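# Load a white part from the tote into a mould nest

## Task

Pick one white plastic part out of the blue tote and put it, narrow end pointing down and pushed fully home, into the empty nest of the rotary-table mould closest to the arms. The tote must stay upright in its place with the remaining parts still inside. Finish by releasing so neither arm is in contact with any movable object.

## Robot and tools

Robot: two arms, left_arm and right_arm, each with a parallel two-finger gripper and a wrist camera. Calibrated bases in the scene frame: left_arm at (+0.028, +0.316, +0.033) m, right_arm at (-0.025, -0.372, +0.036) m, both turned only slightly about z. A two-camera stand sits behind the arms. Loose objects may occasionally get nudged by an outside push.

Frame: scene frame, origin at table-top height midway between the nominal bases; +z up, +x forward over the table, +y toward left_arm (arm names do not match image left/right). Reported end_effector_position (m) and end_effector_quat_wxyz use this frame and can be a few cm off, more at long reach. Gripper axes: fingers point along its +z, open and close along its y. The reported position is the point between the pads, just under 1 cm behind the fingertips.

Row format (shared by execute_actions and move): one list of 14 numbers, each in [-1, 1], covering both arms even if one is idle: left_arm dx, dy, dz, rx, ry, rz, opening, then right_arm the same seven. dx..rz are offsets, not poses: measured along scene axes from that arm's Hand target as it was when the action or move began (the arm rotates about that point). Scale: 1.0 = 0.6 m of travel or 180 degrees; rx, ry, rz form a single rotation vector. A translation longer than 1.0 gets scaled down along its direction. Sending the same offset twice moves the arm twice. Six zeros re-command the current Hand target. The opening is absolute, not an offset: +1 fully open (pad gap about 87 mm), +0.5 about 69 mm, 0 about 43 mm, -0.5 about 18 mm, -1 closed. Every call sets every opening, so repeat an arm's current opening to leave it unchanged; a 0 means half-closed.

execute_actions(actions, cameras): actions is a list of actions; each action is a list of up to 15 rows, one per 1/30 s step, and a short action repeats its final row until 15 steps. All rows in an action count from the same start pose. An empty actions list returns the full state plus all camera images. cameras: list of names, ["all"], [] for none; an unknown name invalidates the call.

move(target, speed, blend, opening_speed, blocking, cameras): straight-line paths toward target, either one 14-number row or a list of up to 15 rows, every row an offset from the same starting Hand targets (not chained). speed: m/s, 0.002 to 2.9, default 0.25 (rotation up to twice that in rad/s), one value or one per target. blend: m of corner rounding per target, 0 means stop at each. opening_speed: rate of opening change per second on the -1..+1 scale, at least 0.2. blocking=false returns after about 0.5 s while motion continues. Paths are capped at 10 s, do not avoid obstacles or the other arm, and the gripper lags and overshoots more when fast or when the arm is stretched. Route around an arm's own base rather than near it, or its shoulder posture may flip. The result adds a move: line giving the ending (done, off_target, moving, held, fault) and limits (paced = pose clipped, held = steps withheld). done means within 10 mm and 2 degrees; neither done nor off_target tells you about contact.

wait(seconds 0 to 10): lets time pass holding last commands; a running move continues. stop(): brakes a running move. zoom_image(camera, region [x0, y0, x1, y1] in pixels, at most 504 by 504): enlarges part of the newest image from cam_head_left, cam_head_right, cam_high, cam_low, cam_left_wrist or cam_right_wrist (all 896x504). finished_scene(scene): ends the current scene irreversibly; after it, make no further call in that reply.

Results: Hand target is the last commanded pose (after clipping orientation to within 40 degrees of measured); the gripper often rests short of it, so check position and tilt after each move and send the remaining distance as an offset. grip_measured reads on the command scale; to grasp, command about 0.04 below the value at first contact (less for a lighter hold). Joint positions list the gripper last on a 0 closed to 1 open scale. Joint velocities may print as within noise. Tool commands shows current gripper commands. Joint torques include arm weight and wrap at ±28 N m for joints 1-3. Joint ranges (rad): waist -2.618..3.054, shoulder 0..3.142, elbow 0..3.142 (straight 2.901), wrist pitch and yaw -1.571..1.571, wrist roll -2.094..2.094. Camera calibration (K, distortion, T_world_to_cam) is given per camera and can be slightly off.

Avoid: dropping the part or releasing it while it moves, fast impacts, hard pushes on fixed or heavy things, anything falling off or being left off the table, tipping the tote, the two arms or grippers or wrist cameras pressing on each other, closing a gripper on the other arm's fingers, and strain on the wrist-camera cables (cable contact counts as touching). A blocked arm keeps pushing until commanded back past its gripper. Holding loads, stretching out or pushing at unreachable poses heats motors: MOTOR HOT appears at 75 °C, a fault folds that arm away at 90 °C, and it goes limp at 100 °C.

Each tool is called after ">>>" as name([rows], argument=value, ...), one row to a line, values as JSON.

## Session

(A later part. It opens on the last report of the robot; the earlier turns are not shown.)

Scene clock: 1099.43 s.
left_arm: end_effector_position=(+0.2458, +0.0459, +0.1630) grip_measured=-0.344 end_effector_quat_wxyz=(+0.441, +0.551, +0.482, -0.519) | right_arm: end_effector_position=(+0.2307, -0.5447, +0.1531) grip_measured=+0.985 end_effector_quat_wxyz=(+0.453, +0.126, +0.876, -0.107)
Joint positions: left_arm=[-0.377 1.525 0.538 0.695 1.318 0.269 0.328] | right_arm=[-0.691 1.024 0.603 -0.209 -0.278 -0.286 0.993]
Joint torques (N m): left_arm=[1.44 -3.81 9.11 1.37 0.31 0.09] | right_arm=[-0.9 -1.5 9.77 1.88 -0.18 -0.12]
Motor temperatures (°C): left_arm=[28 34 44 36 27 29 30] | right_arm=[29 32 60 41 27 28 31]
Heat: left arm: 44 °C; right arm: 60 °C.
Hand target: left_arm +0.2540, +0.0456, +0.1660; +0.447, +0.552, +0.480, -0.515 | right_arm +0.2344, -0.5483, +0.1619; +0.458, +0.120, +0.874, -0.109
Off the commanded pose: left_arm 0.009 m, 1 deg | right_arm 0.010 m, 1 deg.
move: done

>>> wait(seconds=0, cameras=["cam_left_wrist", "cam_head_left", "cam_head_right", "cam_high", "cam_low"])

>>> zoom_image(camera="cam_left_wrist", region=[340, 250, 540, 490])

>>> zoom_image(camera="cam_head_right", region=[400, 240, 520, 330])

>>> zoom_image(camera="cam_high", region=[370, 220, 490, 310])

>>> zoom_image(camera="cam_head_left", region=[400, 240, 520, 330])

>>> zoom_image(camera="cam_low", region=[340, 130, 460, 260])

Scene clock: 1106.83 s.
left_arm: end_effector_position=(+0.2458, +0.0459, +0.1630) grip_measured=-0.344 end_effector_quat_wxyz=(+0.441, +0.551, +0.482, -0.519) | right_arm: end_effector_position=(+0.2307, -0.5447, +0.1531) grip_measured=+0.985 end_effector_quat_wxyz=(+0.453, +0.126, +0.876, -0.107)
Joint positions: left_arm=[-0.377 1.525 0.538 0.694 1.318 0.269 0.328] | right_arm=[-0.691 1.024 0.603 -0.209 -0.278 -0.286 0.993]
Joint torques (N m): left_arm=[1.47 -3.84 9.1 1.36 0.3 0.08] | right_arm=[-0.83 -1.48 9.88 1.91 -0.17 -0.11]
Motor temperatures (°C): left_arm=[28 34 45 36 27 29 30] | right_arm=[29 32 60 41 27 28 31]
Heat: left arm: 45 °C; right arm: 60 °C.
Hand target: left_arm +0.2540, +0.0456, +0.1660; +0.447, +0.552, +0.480, -0.515 | right_arm +0.2344, -0.5483, +0.1619; +0.458, +0.120, +0.874, -0.109
Tool commands: left_gripper/opening=-0.5 right_gripper/opening=+1.0
Off the commanded pose: left_arm 0.009 m, 1 deg | right_arm 0.010 m, 1 deg.
camera_calibration:
cam_left_wrist: T_world_to_cam=[[-0.988041, 0.152671, 0.0215795, 0.228938], [0.112066, 0.807178, -0.579573, 0.0515923], [-0.105903, -0.570224, -0.814634, 0.323478], [0, 0, 0, 1]] pos_world=[0.254676, 0.107858, 0.288477]
Images, in order (width x height): cam_head_left 896x504, cam_head_right 896x504, cam_high 896x504, cam_low 896x504, cam_left_wrist 896x504.

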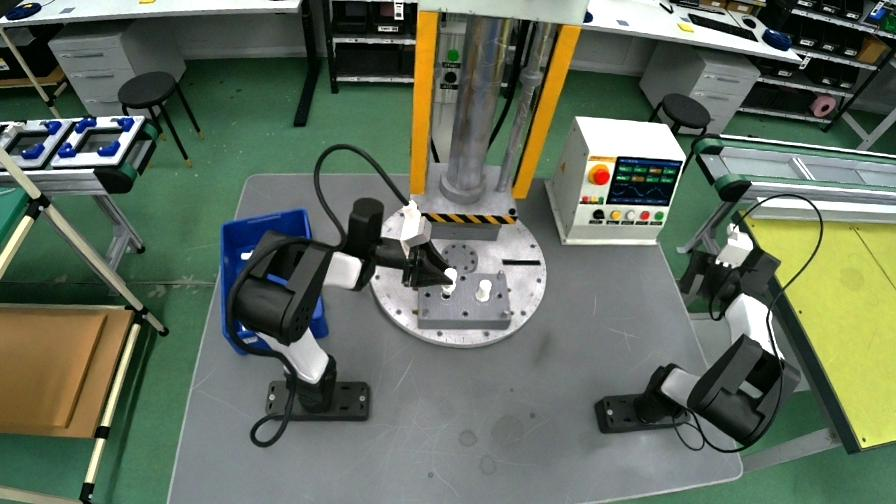

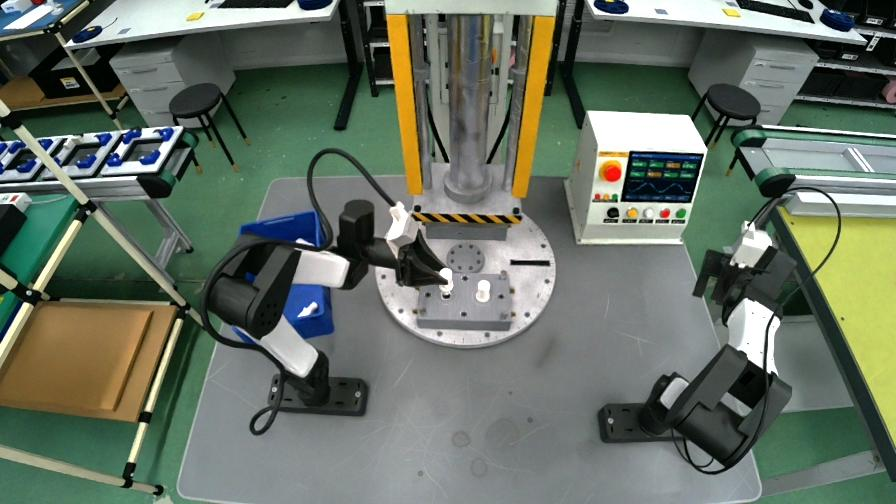

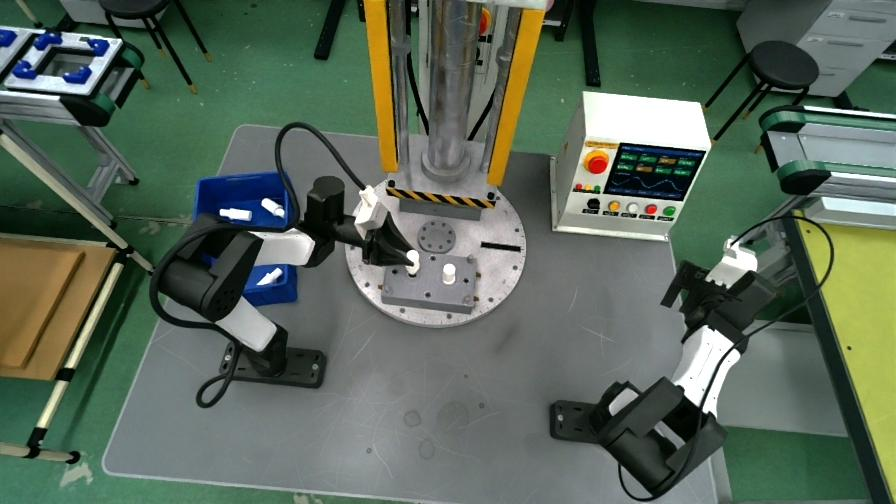

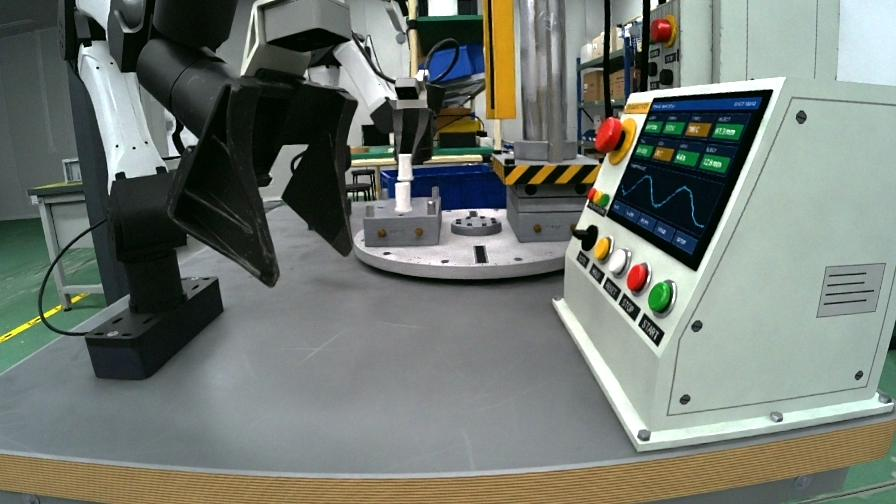

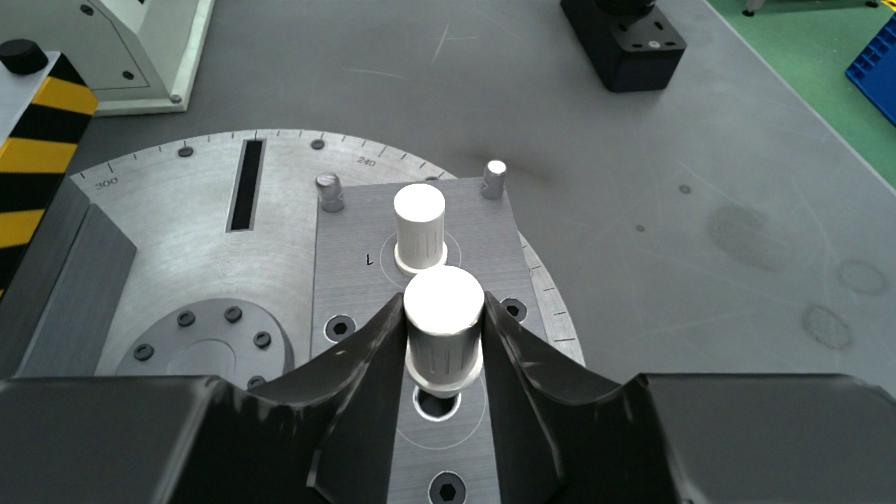

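Scaled by 2.100 from the camera's 896x504 image, which has a finer 1280x720 frame.

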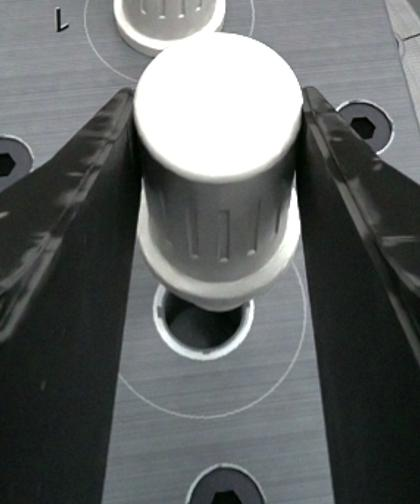

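Scaled by 4.200 from the camera's 896x504 image, which has a finer 1280x720 frame.

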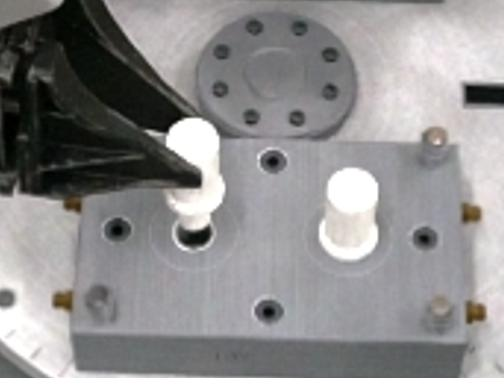

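Scaled by 4.200 from the camera's 896x504 image, which has a finer 1280x720 frame.

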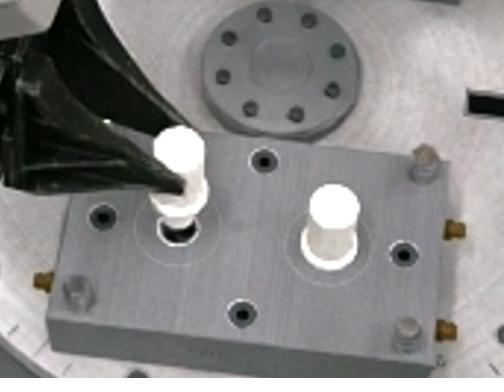

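Scaled by 4.200 from the camera's 896x504 image, which has a finer 1280x720 frame.

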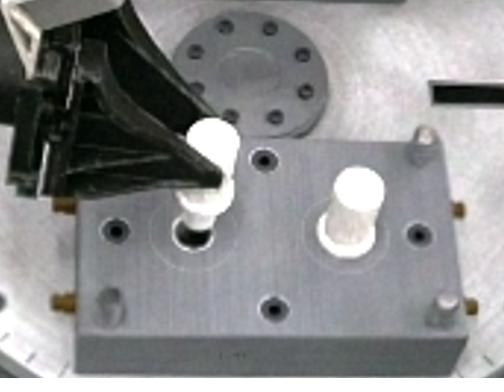

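Scaled by 3.877 from the camera's 896x504 image, which has a finer 1280x720 frame.

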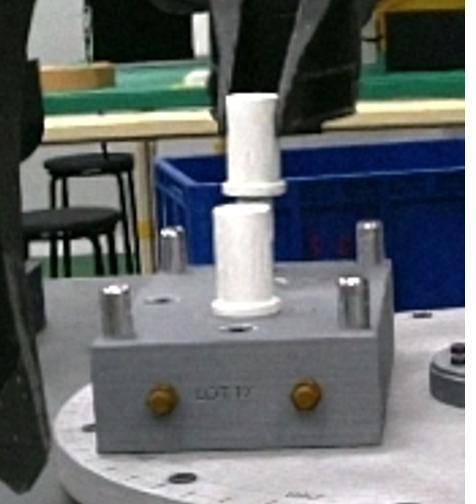

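>>> move(target=[0.0067, 0.0067, 0.0, -0.0192, 0.0029, 0, -0.5, 0, 0, 0, 0, 0, 0, 1], speed=0.04)

Scene clock: 1154.43 s.
left_arm: end_effector_position=(+0.2581, +0.0473, +0.1696) grip_measured=-0.344 end_effector_quat_wxyz=(+0.459, +0.537, +0.470, -0.529) | right_arm: end_effector_position=(+0.2307, -0.5447, +0.1531) grip_measured=+0.985 end_effector_quat_wxyz=(+0.453, +0.126, +0.876, -0.107)
Joint positions: left_arm=[-0.347 1.617 0.525 1.013 1.348 0.073 0.328] | right_arm=[-0.691 1.024 0.603 -0.209 -0.278 -0.286 0.993]
Joint torques (N m): left_arm=[1.36 -4.15 5.29 1.61 0.26 0.01] | right_arm=[-0.83 -1.58 9.81 1.9 -0.16 -0.11]
Motor temperatures (°C): left_arm=[28 34 47 35 27 29 30] | right_arm=[29 32 60 41 27 28 31]
Heat: left arm: 47 °C; right arm: 60 °C.
Hand target: left_arm +0.2579, +0.0496, +0.1660; +0.461, +0.536, +0.466, -0.531 | right_arm +0.2344, -0.5483, +0.1619; +0.458, +0.120, +0.874, -0.109
Off the commanded pose: left_arm 0.004 m, 1 deg | right_arm 0.010 m, 1 deg.
move: done

>>> move(target=[-0.0167, 0.0067, 0.0, 0, 0, 0, -0.5, 0, 0, 0, 0, 0, 0, 1], speed=0.04)

Scene clock: 1162.83 s.
left_arm: end_effector_position=(+0.2483, +0.0508, +0.1606) grip_measured=-0.344 end_effector_quat_wxyz=(+0.449, +0.531, +0.479, -0.536) | right_arm: end_effector_position=(+0.2307, -0.5447, +0.1531) grip_measured=+0.985 end_effector_quat_wxyz=(+0.453, +0.126, +0.876, -0.107)
Joint positions: left_arm=[-0.347 1.617 0.48 1.041 1.349 0.056 0.328] | right_arm=[-0.691 1.024 0.603 -0.209 -0.278 -0.286 0.993]
Joint torques (N m): left_arm=[1.5 -6.23 5.12 1.67 0.27 0.02] | right_arm=[-0.83 -1.52 9.89 1.91 -0.17 -0.11]
Motor temperatures (°C): left_arm=[28 34 46 35 27 29 30] | right_arm=[29 32 60 41 27 28 31]
Heat: left arm: 46 °C; right arm: 60 °C.
Hand target: left_arm +0.2480, +0.0536, +0.1661; +0.462, +0.536, +0.466, -0.531 | right_arm +0.2344, -0.5483, +0.1619; +0.458, +0.120, +0.874, -0.109
Off the commanded pose: left_arm 0.006 m, 2 deg | right_arm 0.010 m, 1 deg.
move: done

>>> wait(seconds=0, cameras=["cam_left_wrist", "cam_head_left", "cam_head_right", "cam_high", "cam_low"])

>>> zoom_image(camera="cam_left_wrist", region=[340, 250, 540, 490])

>>> zoom_image(camera="cam_head_right", region=[420, 250, 500, 310])

>>> zoom_image(camera="cam_high", region=[380, 240, 460, 300])

>>> zoom_image(camera="cam_head_left", region=[420, 250, 500, 310])

>>> zoom_image(camera="cam_low", region=[340, 130, 460, 260])

Scene clock: 1175.73 s.
left_arm: end_effector_position=(+0.2482, +0.0508, +0.1606) grip_measured=-0.344 end_effector_quat_wxyz=(+0.449, +0.530, +0.479, -0.536) | right_arm: end_effector_position=(+0.2307, -0.5447, +0.1531) grip_measured=+0.985 end_effector_quat_wxyz=(+0.453, +0.126, +0.876, -0.107)
Joint positions: left_arm=[-0.347 1.617 0.48 1.041 1.349 0.056 0.328] | right_arm=[-0.691 1.024 0.603 -0.209 -0.278 -0.286 0.993]
Joint torques (N m): left_arm=[1.48 -6.23 5.08 1.67 0.28 0.01] | right_arm=[-0.79 -1.44 9.89 1.93 -0.16 -0.11]
Motor temperatures (°C): left_arm=[29 35 45 36 27 29 30] | right_arm=[29 32 61 41 27 28 31]
Heat: left arm: 45 °C; right arm: 61 °C.
Hand target: left_arm +0.2480, +0.0536, +0.1660; +0.461, +0.536, +0.466, -0.531 | right_arm +0.2344, -0.5483, +0.1619; +0.458, +0.120, +0.874, -0.109
Tool commands: left_gripper/opening=-0.5 right_gripper/opening=+1.0
Off the commanded pose: left_arm 0.006 m, 2 deg | right_arm 0.010 m, 1 deg.
camera_calibration:
cam_left_wrist: T_world_to_cam=[[-0.988415, 0.145435, 0.0434119, 0.22764], [0.087448, 0.779478, -0.620296, 0.0600348], [-0.124051, -0.609314, -0.783166, 0.326049], [0, 0, 0, 1]] pos_world=[0.260199, 0.118763, 0.282707]
Images, in order (width x height): cam_head_left 896x504, cam_head_right 896x504, cam_high 896x504, cam_low 896x504, cam_left_wrist 896x504.

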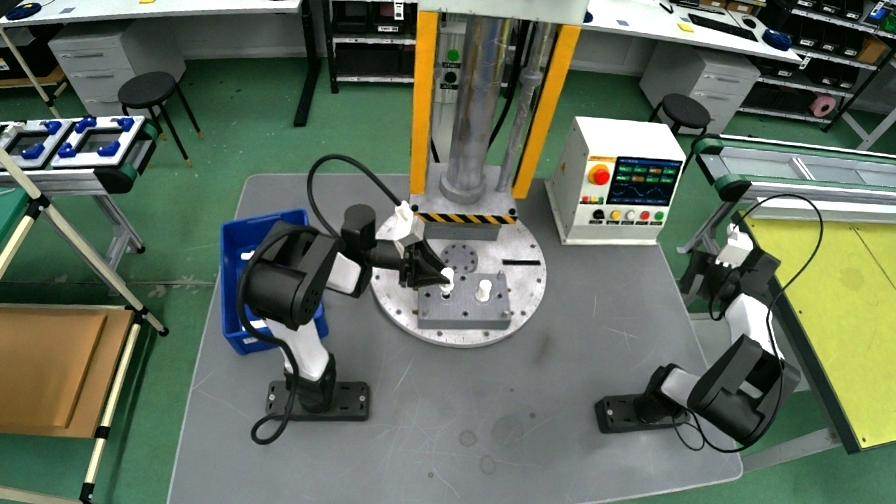

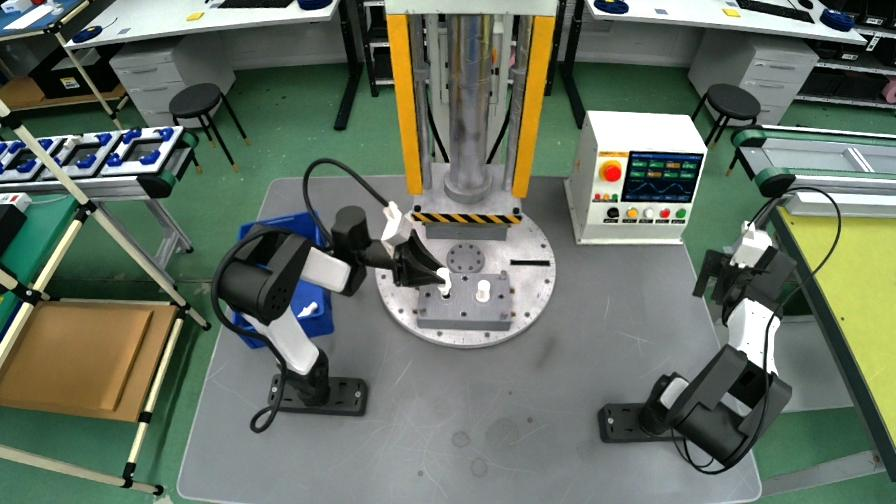

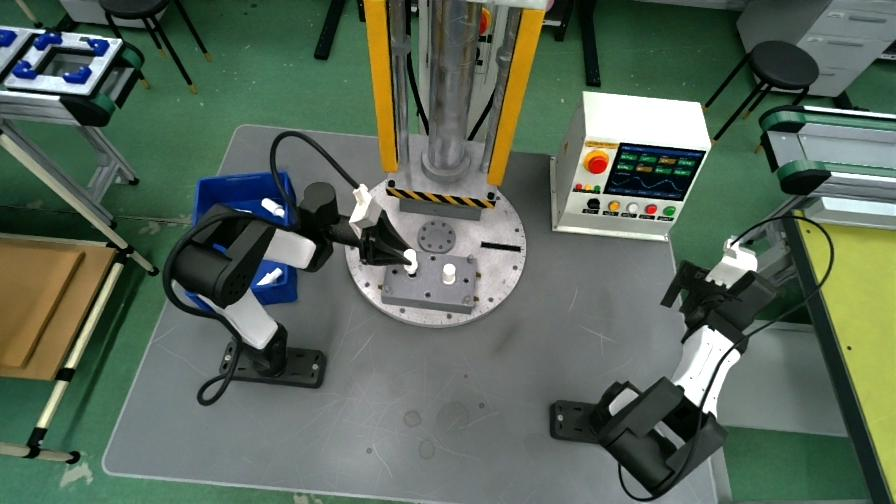

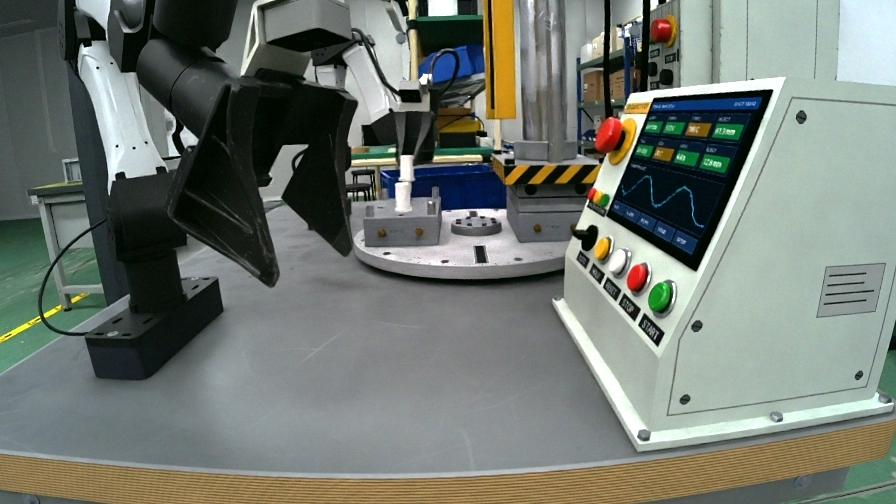

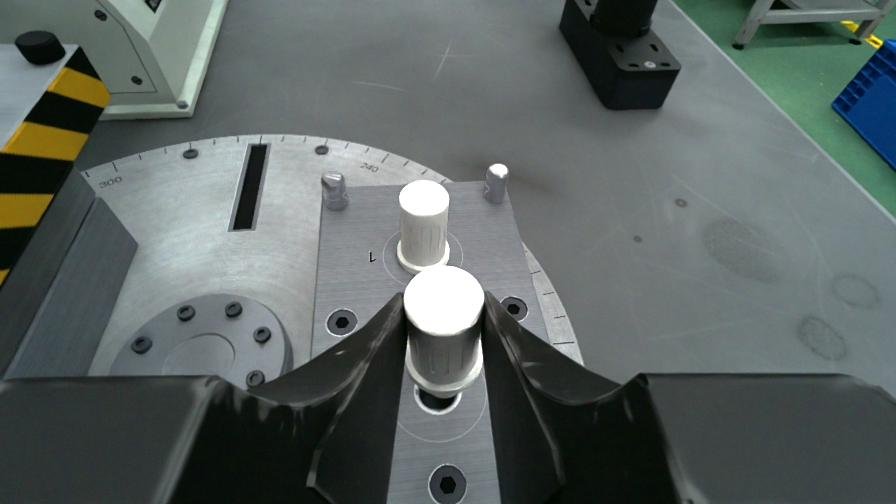

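Scaled by 2.100 from the camera's 896x504 image, which has a finer 1280x720 frame.

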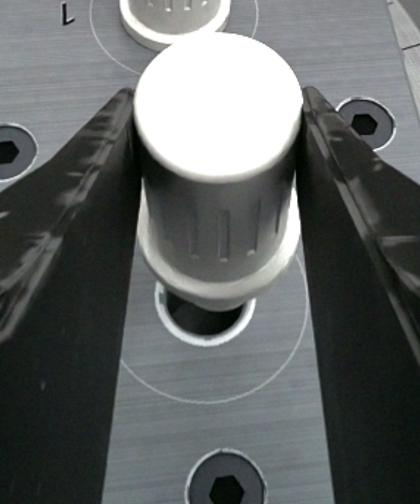

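Scaled by 6.300 from the camera's 896x504 image, which has a finer 1280x720 frame.

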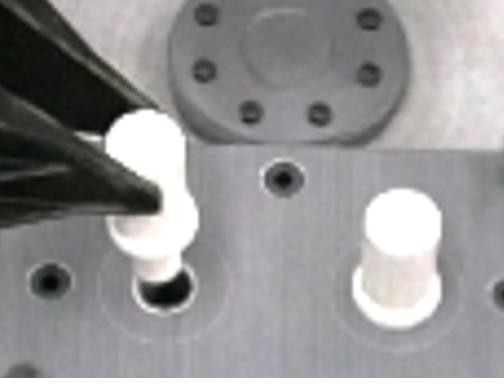

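Scaled by 6.300 from the camera's 896x504 image, which has a finer 1280x720 frame.

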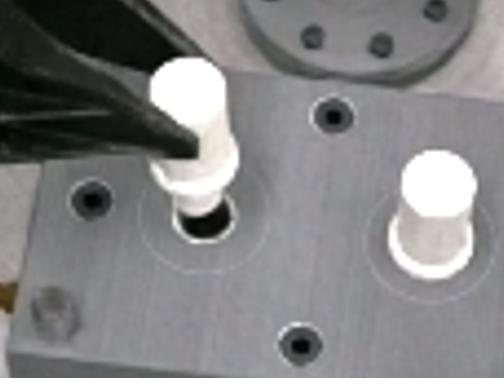

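Scaled by 6.300 from the camera's 896x504 image, which has a finer 1280x720 frame.

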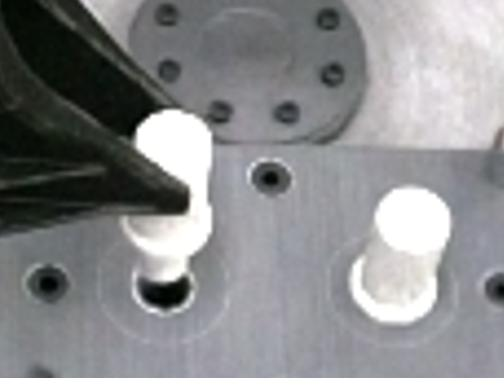

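Scaled by 3.877 from the camera's 896x504 image, which has a finer 1280x720 frame.

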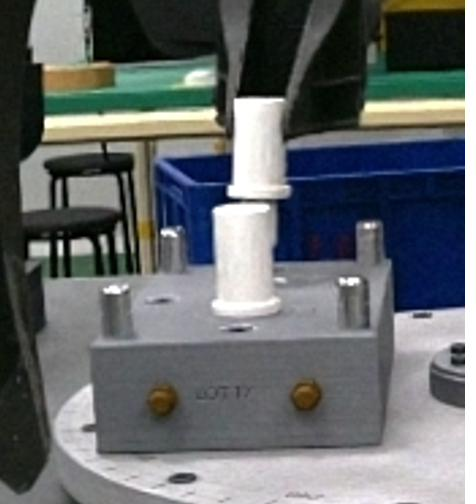

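>>> move(target=[0.0017, -0.0067, 0.0, 0.0077, -0.0130, 0, -0.5, 0, 0, 0, 0, 0, 0, 1], speed=0.04)

Scene clock: 1225.43 s.
left_arm: end_effector_position=(+0.2453, +0.0530, +0.1552) grip_measured=-0.344 end_effector_quat_wxyz=(+0.448, +0.541, +0.478, -0.527) | right_arm: end_effector_position=(+0.2307, -0.5447, +0.1531) grip_measured=+0.985 end_effector_quat_wxyz=(+0.453, +0.126, +0.876, -0.107)
Joint positions: left_arm=[-0.347 1.582 0.48 0.907 1.349 0.171 0.328] | right_arm=[-0.691 1.024 0.603 -0.209 -0.278 -0.286 0.993]
Joint torques (N m): left_arm=[0.02 -6.9 7.69 1.35 0.1 0.17] | right_arm=[-0.91 -1.48 9.83 1.89 -0.17 -0.11]
Motor temperatures (°C): left_arm=[29 36 43 38 27 29 31] | right_arm=[29 32 61 41 27 28 31]
Heat: left arm: 43 °C; right arm: 61 °C.
Hand target: left_arm +0.2490, +0.0496, +0.1660; +0.464, +0.552, +0.463, -0.515 | right_arm +0.2344, -0.5483, +0.1619; +0.458, +0.120, +0.874, -0.109
Off the commanded pose: left_arm 0.012 m, 3 deg | right_arm 0.010 m, 1 deg.
move: off_target (left_arm)

>>> move(target=[0.0067, -0.0083, 0.0033, 0.0, -0.003, 0, -0.5, 0, 0, 0, 0, 0, 0, 1], speed=0.04)

Scene clock: 1241.77 s.
left_arm: end_effector_position=(+0.2468, +0.0489, +0.1575) grip_measured=-0.344 end_effector_quat_wxyz=(+0.450, +0.545, +0.475, -0.525) | right_arm: end_effector_position=(+0.2307, -0.5447, +0.1531) grip_measured=+0.985 end_effector_quat_wxyz=(+0.453, +0.126, +0.876, -0.107)
Joint positions: left_arm=[-0.36 1.582 0.496 0.891 1.34 0.182 0.328] | right_arm=[-0.691 1.024 0.603 -0.209 -0.278 -0.286 0.993]
Joint torques (N m): left_arm=[0.06 -6.3 8.5 1.36 0.06 0.16] | right_arm=[-0.88 -1.54 9.81 1.91 -0.15 -0.09]
Motor temperatures (°C): left_arm=[29 36 43 37 27 29 31] | right_arm=[29 32 61 41 27 28 31]
Heat: left arm: 43 °C; right arm: 61 °C.
Hand target: left_arm +0.2529, +0.0446, +0.1679; +0.466, +0.555, +0.461, -0.512 | right_arm +0.2344, -0.5483, +0.1619; +0.458, +0.120, +0.874, -0.109
Off the commanded pose: left_arm 0.013 m, 3 deg | right_arm 0.010 m, 1 deg.
move: off_target (left_arm)

>>> wait(seconds=0, cameras=["cam_left_wrist", "cam_head_left", "cam_head_right", "cam_high", "cam_low"])

>>> zoom_image(camera="cam_left_wrist", region=[340, 250, 540, 490])

>>> zoom_image(camera="cam_head_right", region=[420, 250, 500, 310])

>>> zoom_image(camera="cam_high", region=[380, 240, 460, 300])

>>> zoom_image(camera="cam_head_left", region=[420, 250, 500, 310])

>>> zoom_image(camera="cam_low", region=[340, 130, 460, 260])

Scene clock: 1250.87 s.
left_arm: end_effector_position=(+0.2468, +0.0489, +0.1574) grip_measured=-0.344 end_effector_quat_wxyz=(+0.450, +0.545, +0.475, -0.525) | right_arm: end_effector_position=(+0.2307, -0.5447, +0.1531) grip_measured=+0.985 end_effector_quat_wxyz=(+0.453, +0.126, +0.876, -0.107)
Joint positions: left_arm=[-0.36 1.582 0.496 0.89 1.339 0.182 0.328] | right_arm=[-0.691 1.024 0.603 -0.209 -0.278 -0.286 0.993]
Joint torques (N m): left_arm=[0.03 -6.27 8.49 1.35 0.07 0.18] | right_arm=[-0.75 -1.5 9.87 1.92 -0.16 -0.11]
Motor temperatures (°C): left_arm=[29 36 44 37 27 29 31] | right_arm=[29 32 61 41 27 28 31]
Heat: left arm: 44 °C; right arm: 61 °C.
Hand target: left_arm +0.2529, +0.0446, +0.1679; +0.466, +0.555, +0.461, -0.512 | right_arm +0.2344, -0.5483, +0.1619; +0.458, +0.120, +0.874, -0.109
Tool commands: left_gripper/opening=-0.5 right_gripper/opening=+1.0
Off the commanded pose: left_arm 0.013 m, 3 deg | right_arm 0.010 m, 1 deg.
camera_calibration:
cam_left_wrist: T_world_to_cam=[[-0.98824, 0.152106, 0.0156484, 0.23069], [0.112178, 0.790738, -0.601788, 0.0501408], [-0.103909, -0.592956, -0.798503, 0.318883], [0, 0, 0, 1]] pos_world=[0.255487, 0.114346, 0.281193]
Images, in order (width x height): cam_head_left 896x504, cam_head_right 896x504, cam_high 896x504, cam_low 896x504, cam_left_wrist 896x504.

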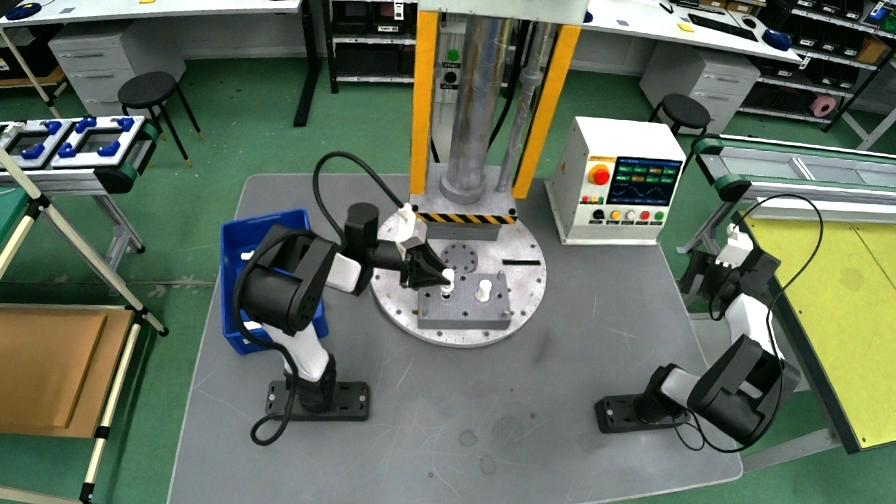

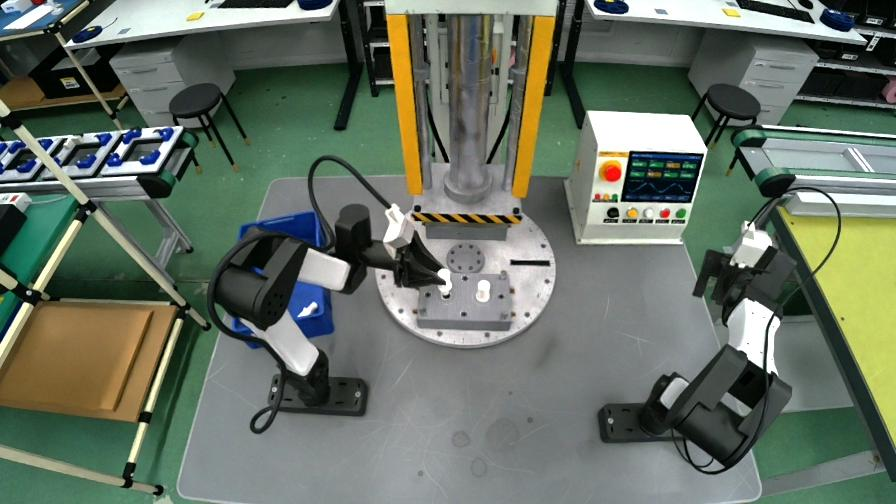

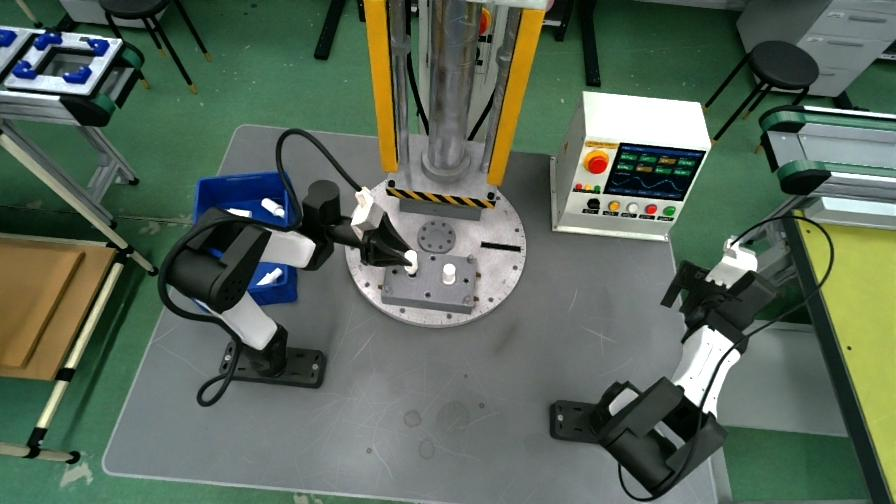

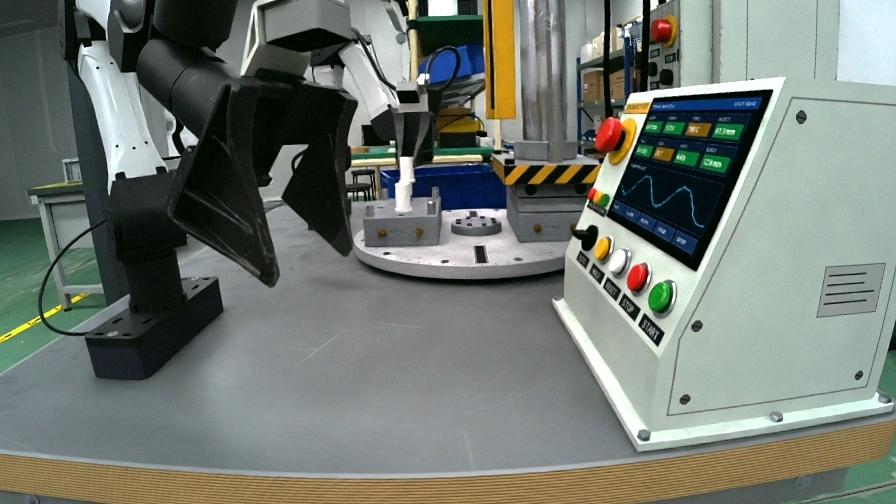

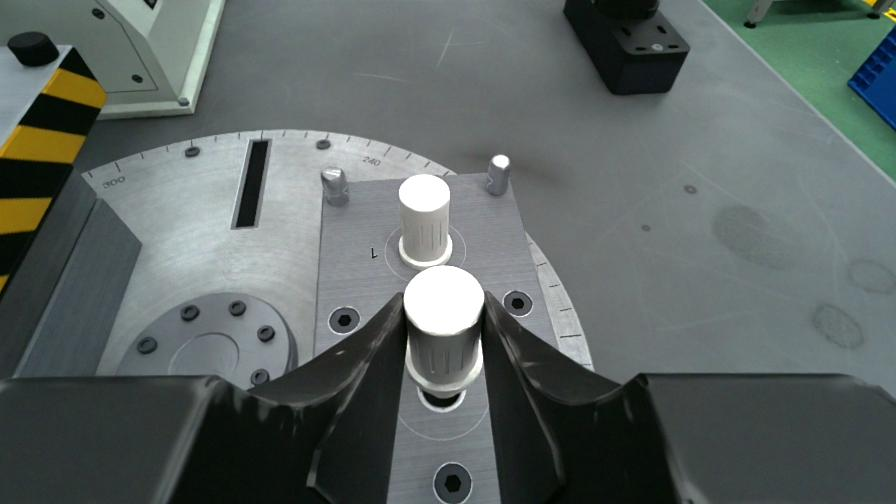

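Scaled by 2.100 from the camera's 896x504 image, which has a finer 1280x720 frame.

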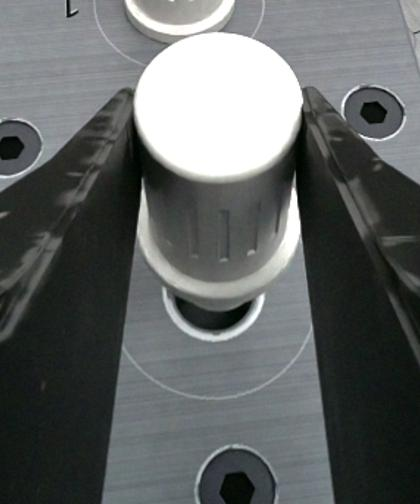

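Scaled by 6.300 from the camera's 896x504 image, which has a finer 1280x720 frame.

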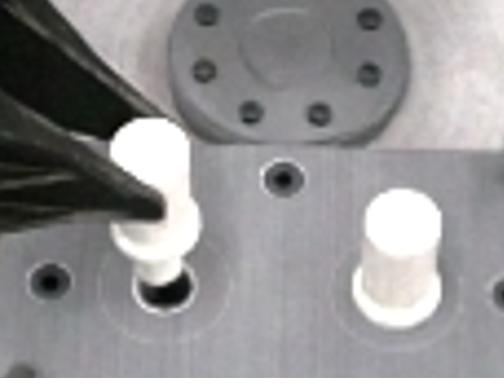

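Scaled by 6.300 from the camera's 896x504 image, which has a finer 1280x720 frame.

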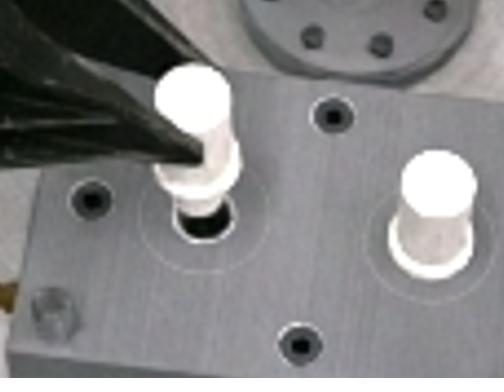

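Scaled by 6.300 from the camera's 896x504 image, which has a finer 1280x720 frame.

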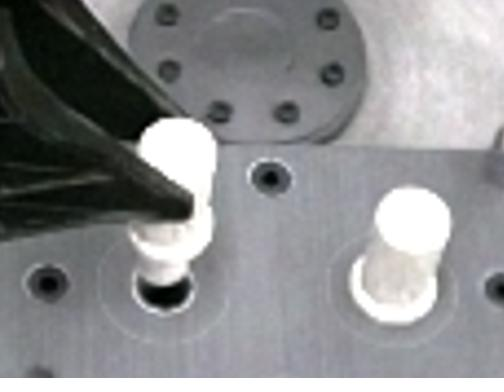

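Scaled by 3.877 from the camera's 896x504 image, which has a finer 1280x720 frame.

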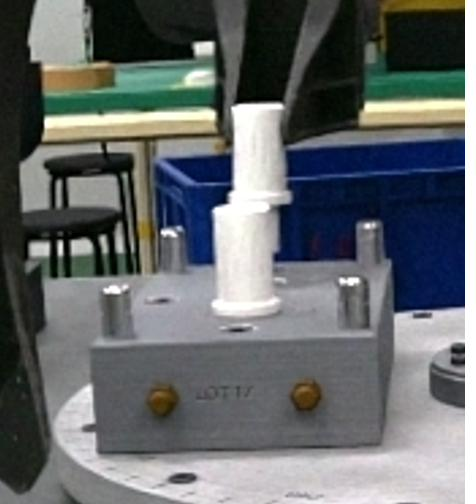

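>>> move(target=[-0.0048, 0.0015, -0.0355, 0.0, 0.0, 0, -0.5, 0, 0, 0, 0, 0, 0, 1], speed=0.04)

Scene clock: 1314.77 s.
left_arm: end_effector_position=(+0.2508, +0.0476, +0.1513) grip_measured=-0.344 end_effector_quat_wxyz=(+0.462, +0.553, +0.463, -0.516) | right_arm: end_effector_position=(+0.2307, -0.5447, +0.1531) grip_measured=+0.985 end_effector_quat_wxyz=(+0.453, +0.126, +0.876, -0.107)
Joint positions: left_arm=[-0.36 1.625 0.489 0.961 1.338 0.204 0.328] | right_arm=[-0.691 1.024 0.603 -0.209 -0.278 -0.286 0.993]
Joint torques (N m): left_arm=[-0.08 -4.05 5.01 1.59 0.06 0.12] | right_arm=[-0.8 -1.47 9.89 1.89 -0.17 -0.09]
Motor temperatures (°C): left_arm=[29 36 46 36 27 29 31] | right_arm=[29 32 61 41 27 28 31]
Heat: left arm: 46 °C; right arm: 61 °C.
Hand target: left_arm +0.2500, +0.0455, +0.1466; +0.466, +0.555, +0.461, -0.512 | right_arm +0.2344, -0.5483, +0.1619; +0.458, +0.120, +0.874, -0.109
Off the commanded pose: left_arm 0.005 m, 1 deg | right_arm 0.010 m, 1 deg.
move: done

>>> move(target=[-0.0075, 0.0, -0.002, 0.0015, 0.0106, 0, -0.5, 0, 0, 0, 0, 0, 0, 1], speed=0.04)

Scene clock: 1325.07 s.
left_arm: end_effector_position=(+0.2461, +0.0473, +0.1493) grip_measured=-0.344 end_effector_quat_wxyz=(+0.455, +0.548, +0.469, -0.522) | right_arm: end_effector_position=(+0.2307, -0.5447, +0.1531) grip_measured=+0.985 end_effector_quat_wxyz=(+0.453, +0.126, +0.876, -0.107)
Joint positions: left_arm=[-0.367 1.625 0.476 0.977 1.335 0.177 0.328] | right_arm=[-0.691 1.024 0.603 -0.209 -0.278 -0.286 0.993]
Joint torques (N m): left_arm=[0.06 -4.12 5.04 1.63 0.06 0.02] | right_arm=[-0.85 -1.47 9.99 1.9 -0.18 -0.12]
Motor temperatures (°C): left_arm=[29 36 45 36 27 29 31] | right_arm=[29 32 61 41 27 28 31]
Heat: left arm: 45 °C; right arm: 61 °C.
Hand target: left_arm +0.2456, +0.0455, +0.1455; +0.458, +0.547, +0.470, -0.520 | right_arm +0.2344, -0.5483, +0.1619; +0.458, +0.120, +0.874, -0.109
Off the commanded pose: left_arm 0.004 m, 0 deg | right_arm 0.010 m, 1 deg.
move: done

>>> wait(seconds=0, cameras=["cam_left_wrist", "cam_head_left", "cam_head_right", "cam_high", "cam_low"])

>>> zoom_image(camera="cam_left_wrist", region=[390, 340, 490, 460])

>>> zoom_image(camera="cam_head_right", region=[420, 250, 500, 310])

>>> zoom_image(camera="cam_high", region=[380, 240, 460, 300])

>>> zoom_image(camera="cam_head_left", region=[420, 250, 500, 310])

>>> zoom_image(camera="cam_low", region=[340, 130, 460, 260])

Scene clock: 1330.97 s.
left_arm: end_effector_position=(+0.2461, +0.0473, +0.1493) grip_measured=-0.344 end_effector_quat_wxyz=(+0.455, +0.548, +0.469, -0.523) | right_arm: end_effector_position=(+0.2307, -0.5447, +0.1531) grip_measured=+0.985 end_effector_quat_wxyz=(+0.453, +0.126, +0.876, -0.107)
Joint positions: left_arm=[-0.367 1.625 0.476 0.977 1.335 0.176 0.328] | right_arm=[-0.691 1.024 0.603 -0.209 -0.278 -0.286 0.993]
Joint torques (N m): left_arm=[0.03 -4.11 5.03 1.64 0.06 0.02] | right_arm=[-0.88 -1.54 9.8 1.9 -0.19 -0.1]
Motor temperatures (°C): left_arm=[29 36 45 37 27 29 31] | right_arm=[29 32 61 41 27 28 31]
Heat: left arm: 45 °C; right arm: 61 °C.
Hand target: left_arm +0.2456, +0.0455, +0.1455; +0.457, +0.547, +0.470, -0.520 | right_arm +0.2344, -0.5483, +0.1619; +0.458, +0.120, +0.874, -0.109
Tool commands: left_gripper/opening=-0.5 right_gripper/opening=+1.0
Off the commanded pose: left_arm 0.004 m, 0 deg | right_arm 0.010 m, 1 deg.
camera_calibration:
cam_left_wrist: T_world_to_cam=[[-0.988099, 0.153815, -0.00119593, 0.232698], [0.123147, 0.786379, -0.605345, 0.0446757], [-0.0921709, -0.598288, -0.795962, 0.308288], [0, 0, 0, 1]] pos_world=[0.252842, 0.113521, 0.272709]
Images, in order (width x height): cam_head_left 896x504, cam_head_right 896x504, cam_high 896x504, cam_low 896x504, cam_left_wrist 896x504.

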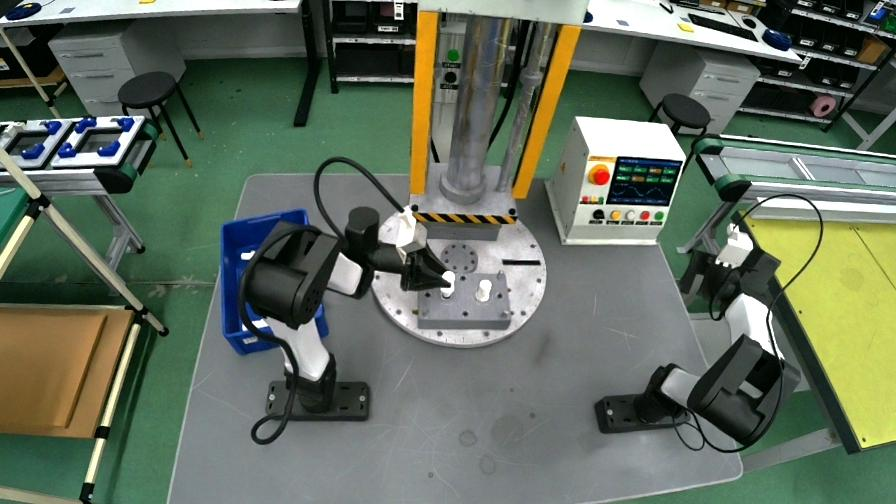

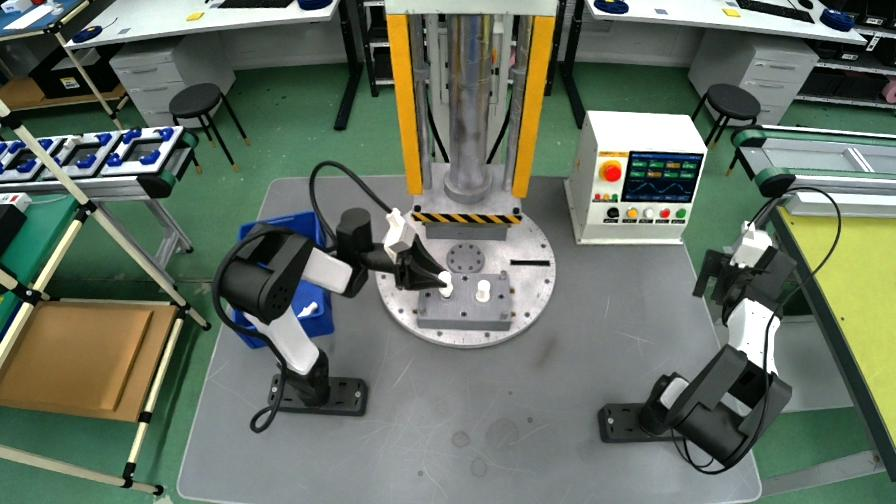

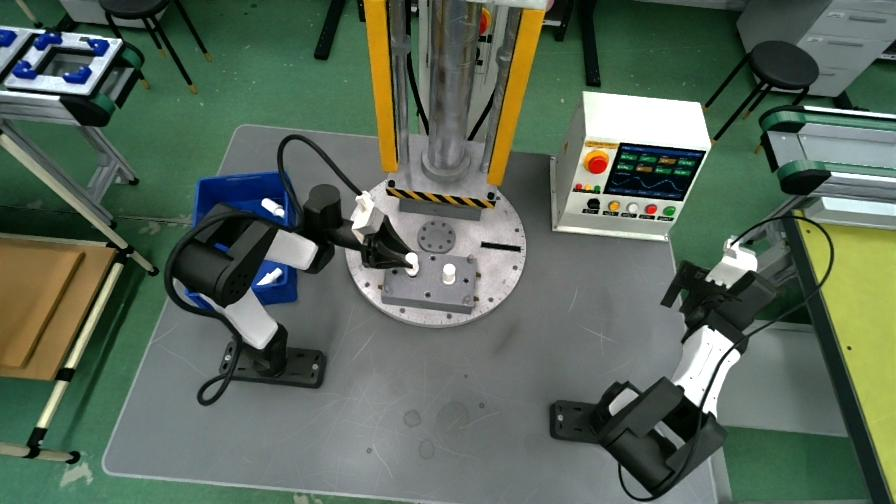

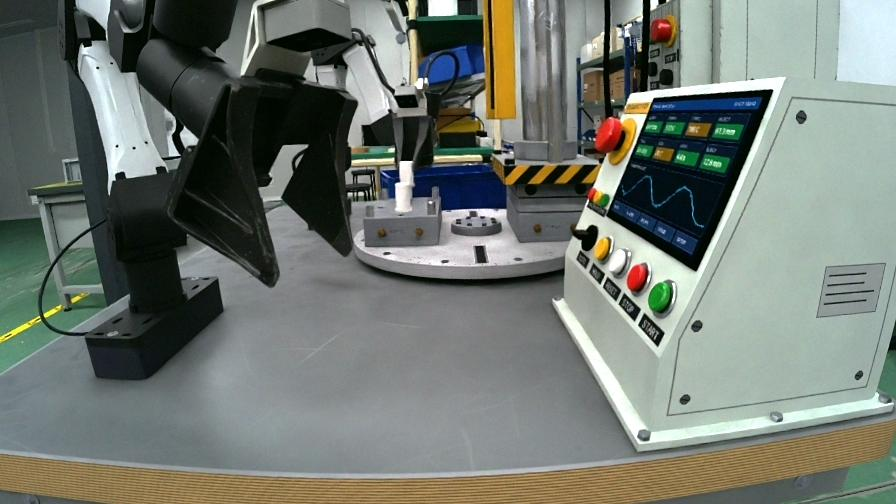

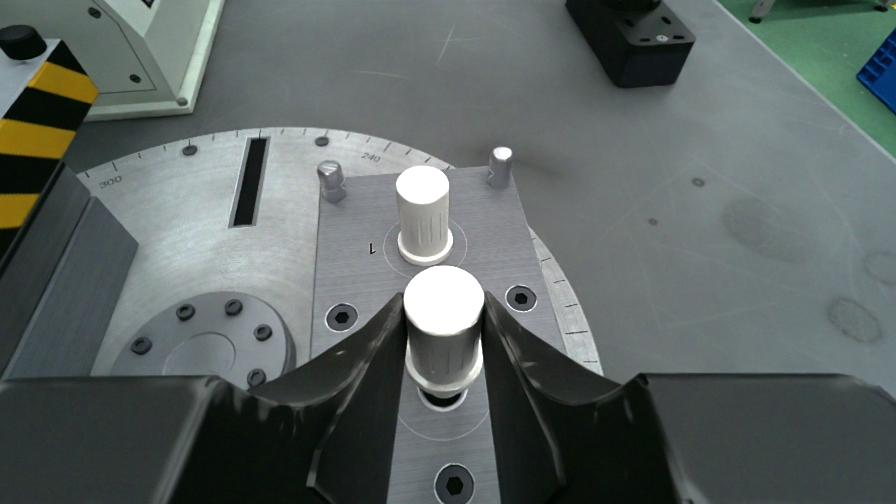

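Scaled by 4.200 from the camera's 896x504 image, which has a finer 1280x720 frame.

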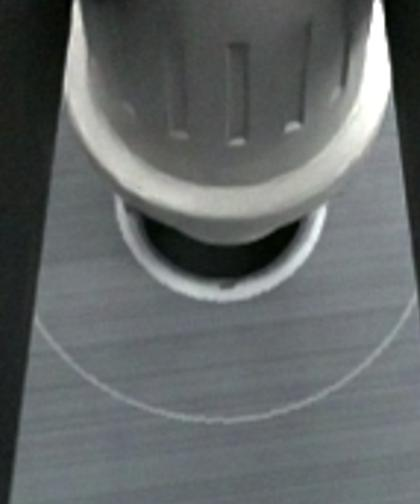

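Scaled by 6.300 from the camera's 896x504 image, which has a finer 1280x720 frame.

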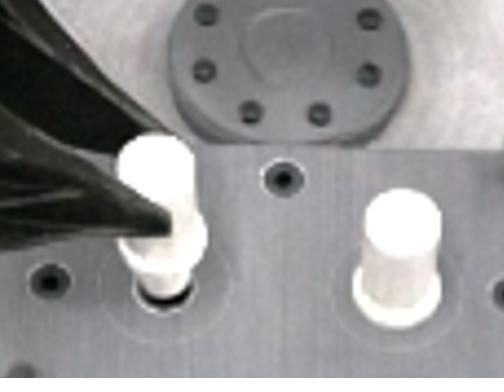

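Scaled by 6.300 from the camera's 896x504 image, which has a finer 1280x720 frame.

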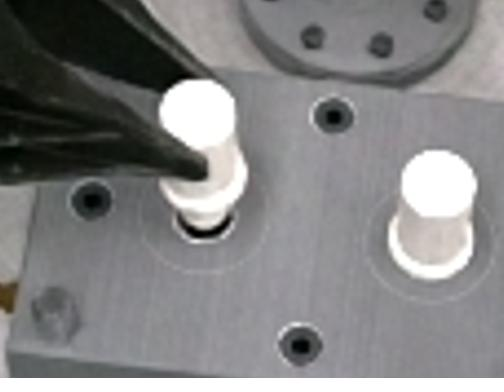

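Scaled by 6.300 from the camera's 896x504 image, which has a finer 1280x720 frame.

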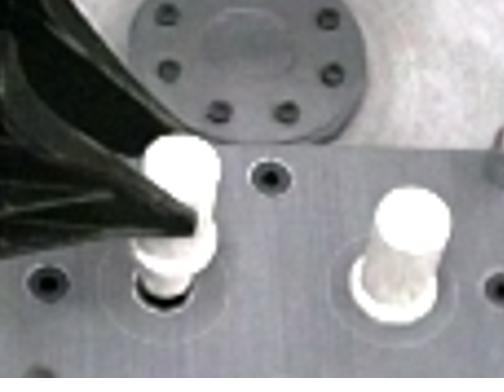

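Scaled by 3.877 from the camera's 896x504 image, which has a finer 1280x720 frame.

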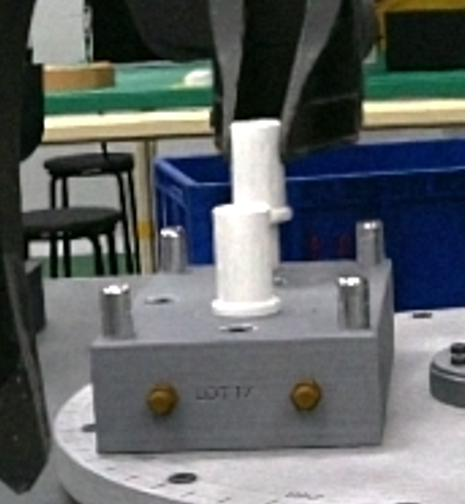

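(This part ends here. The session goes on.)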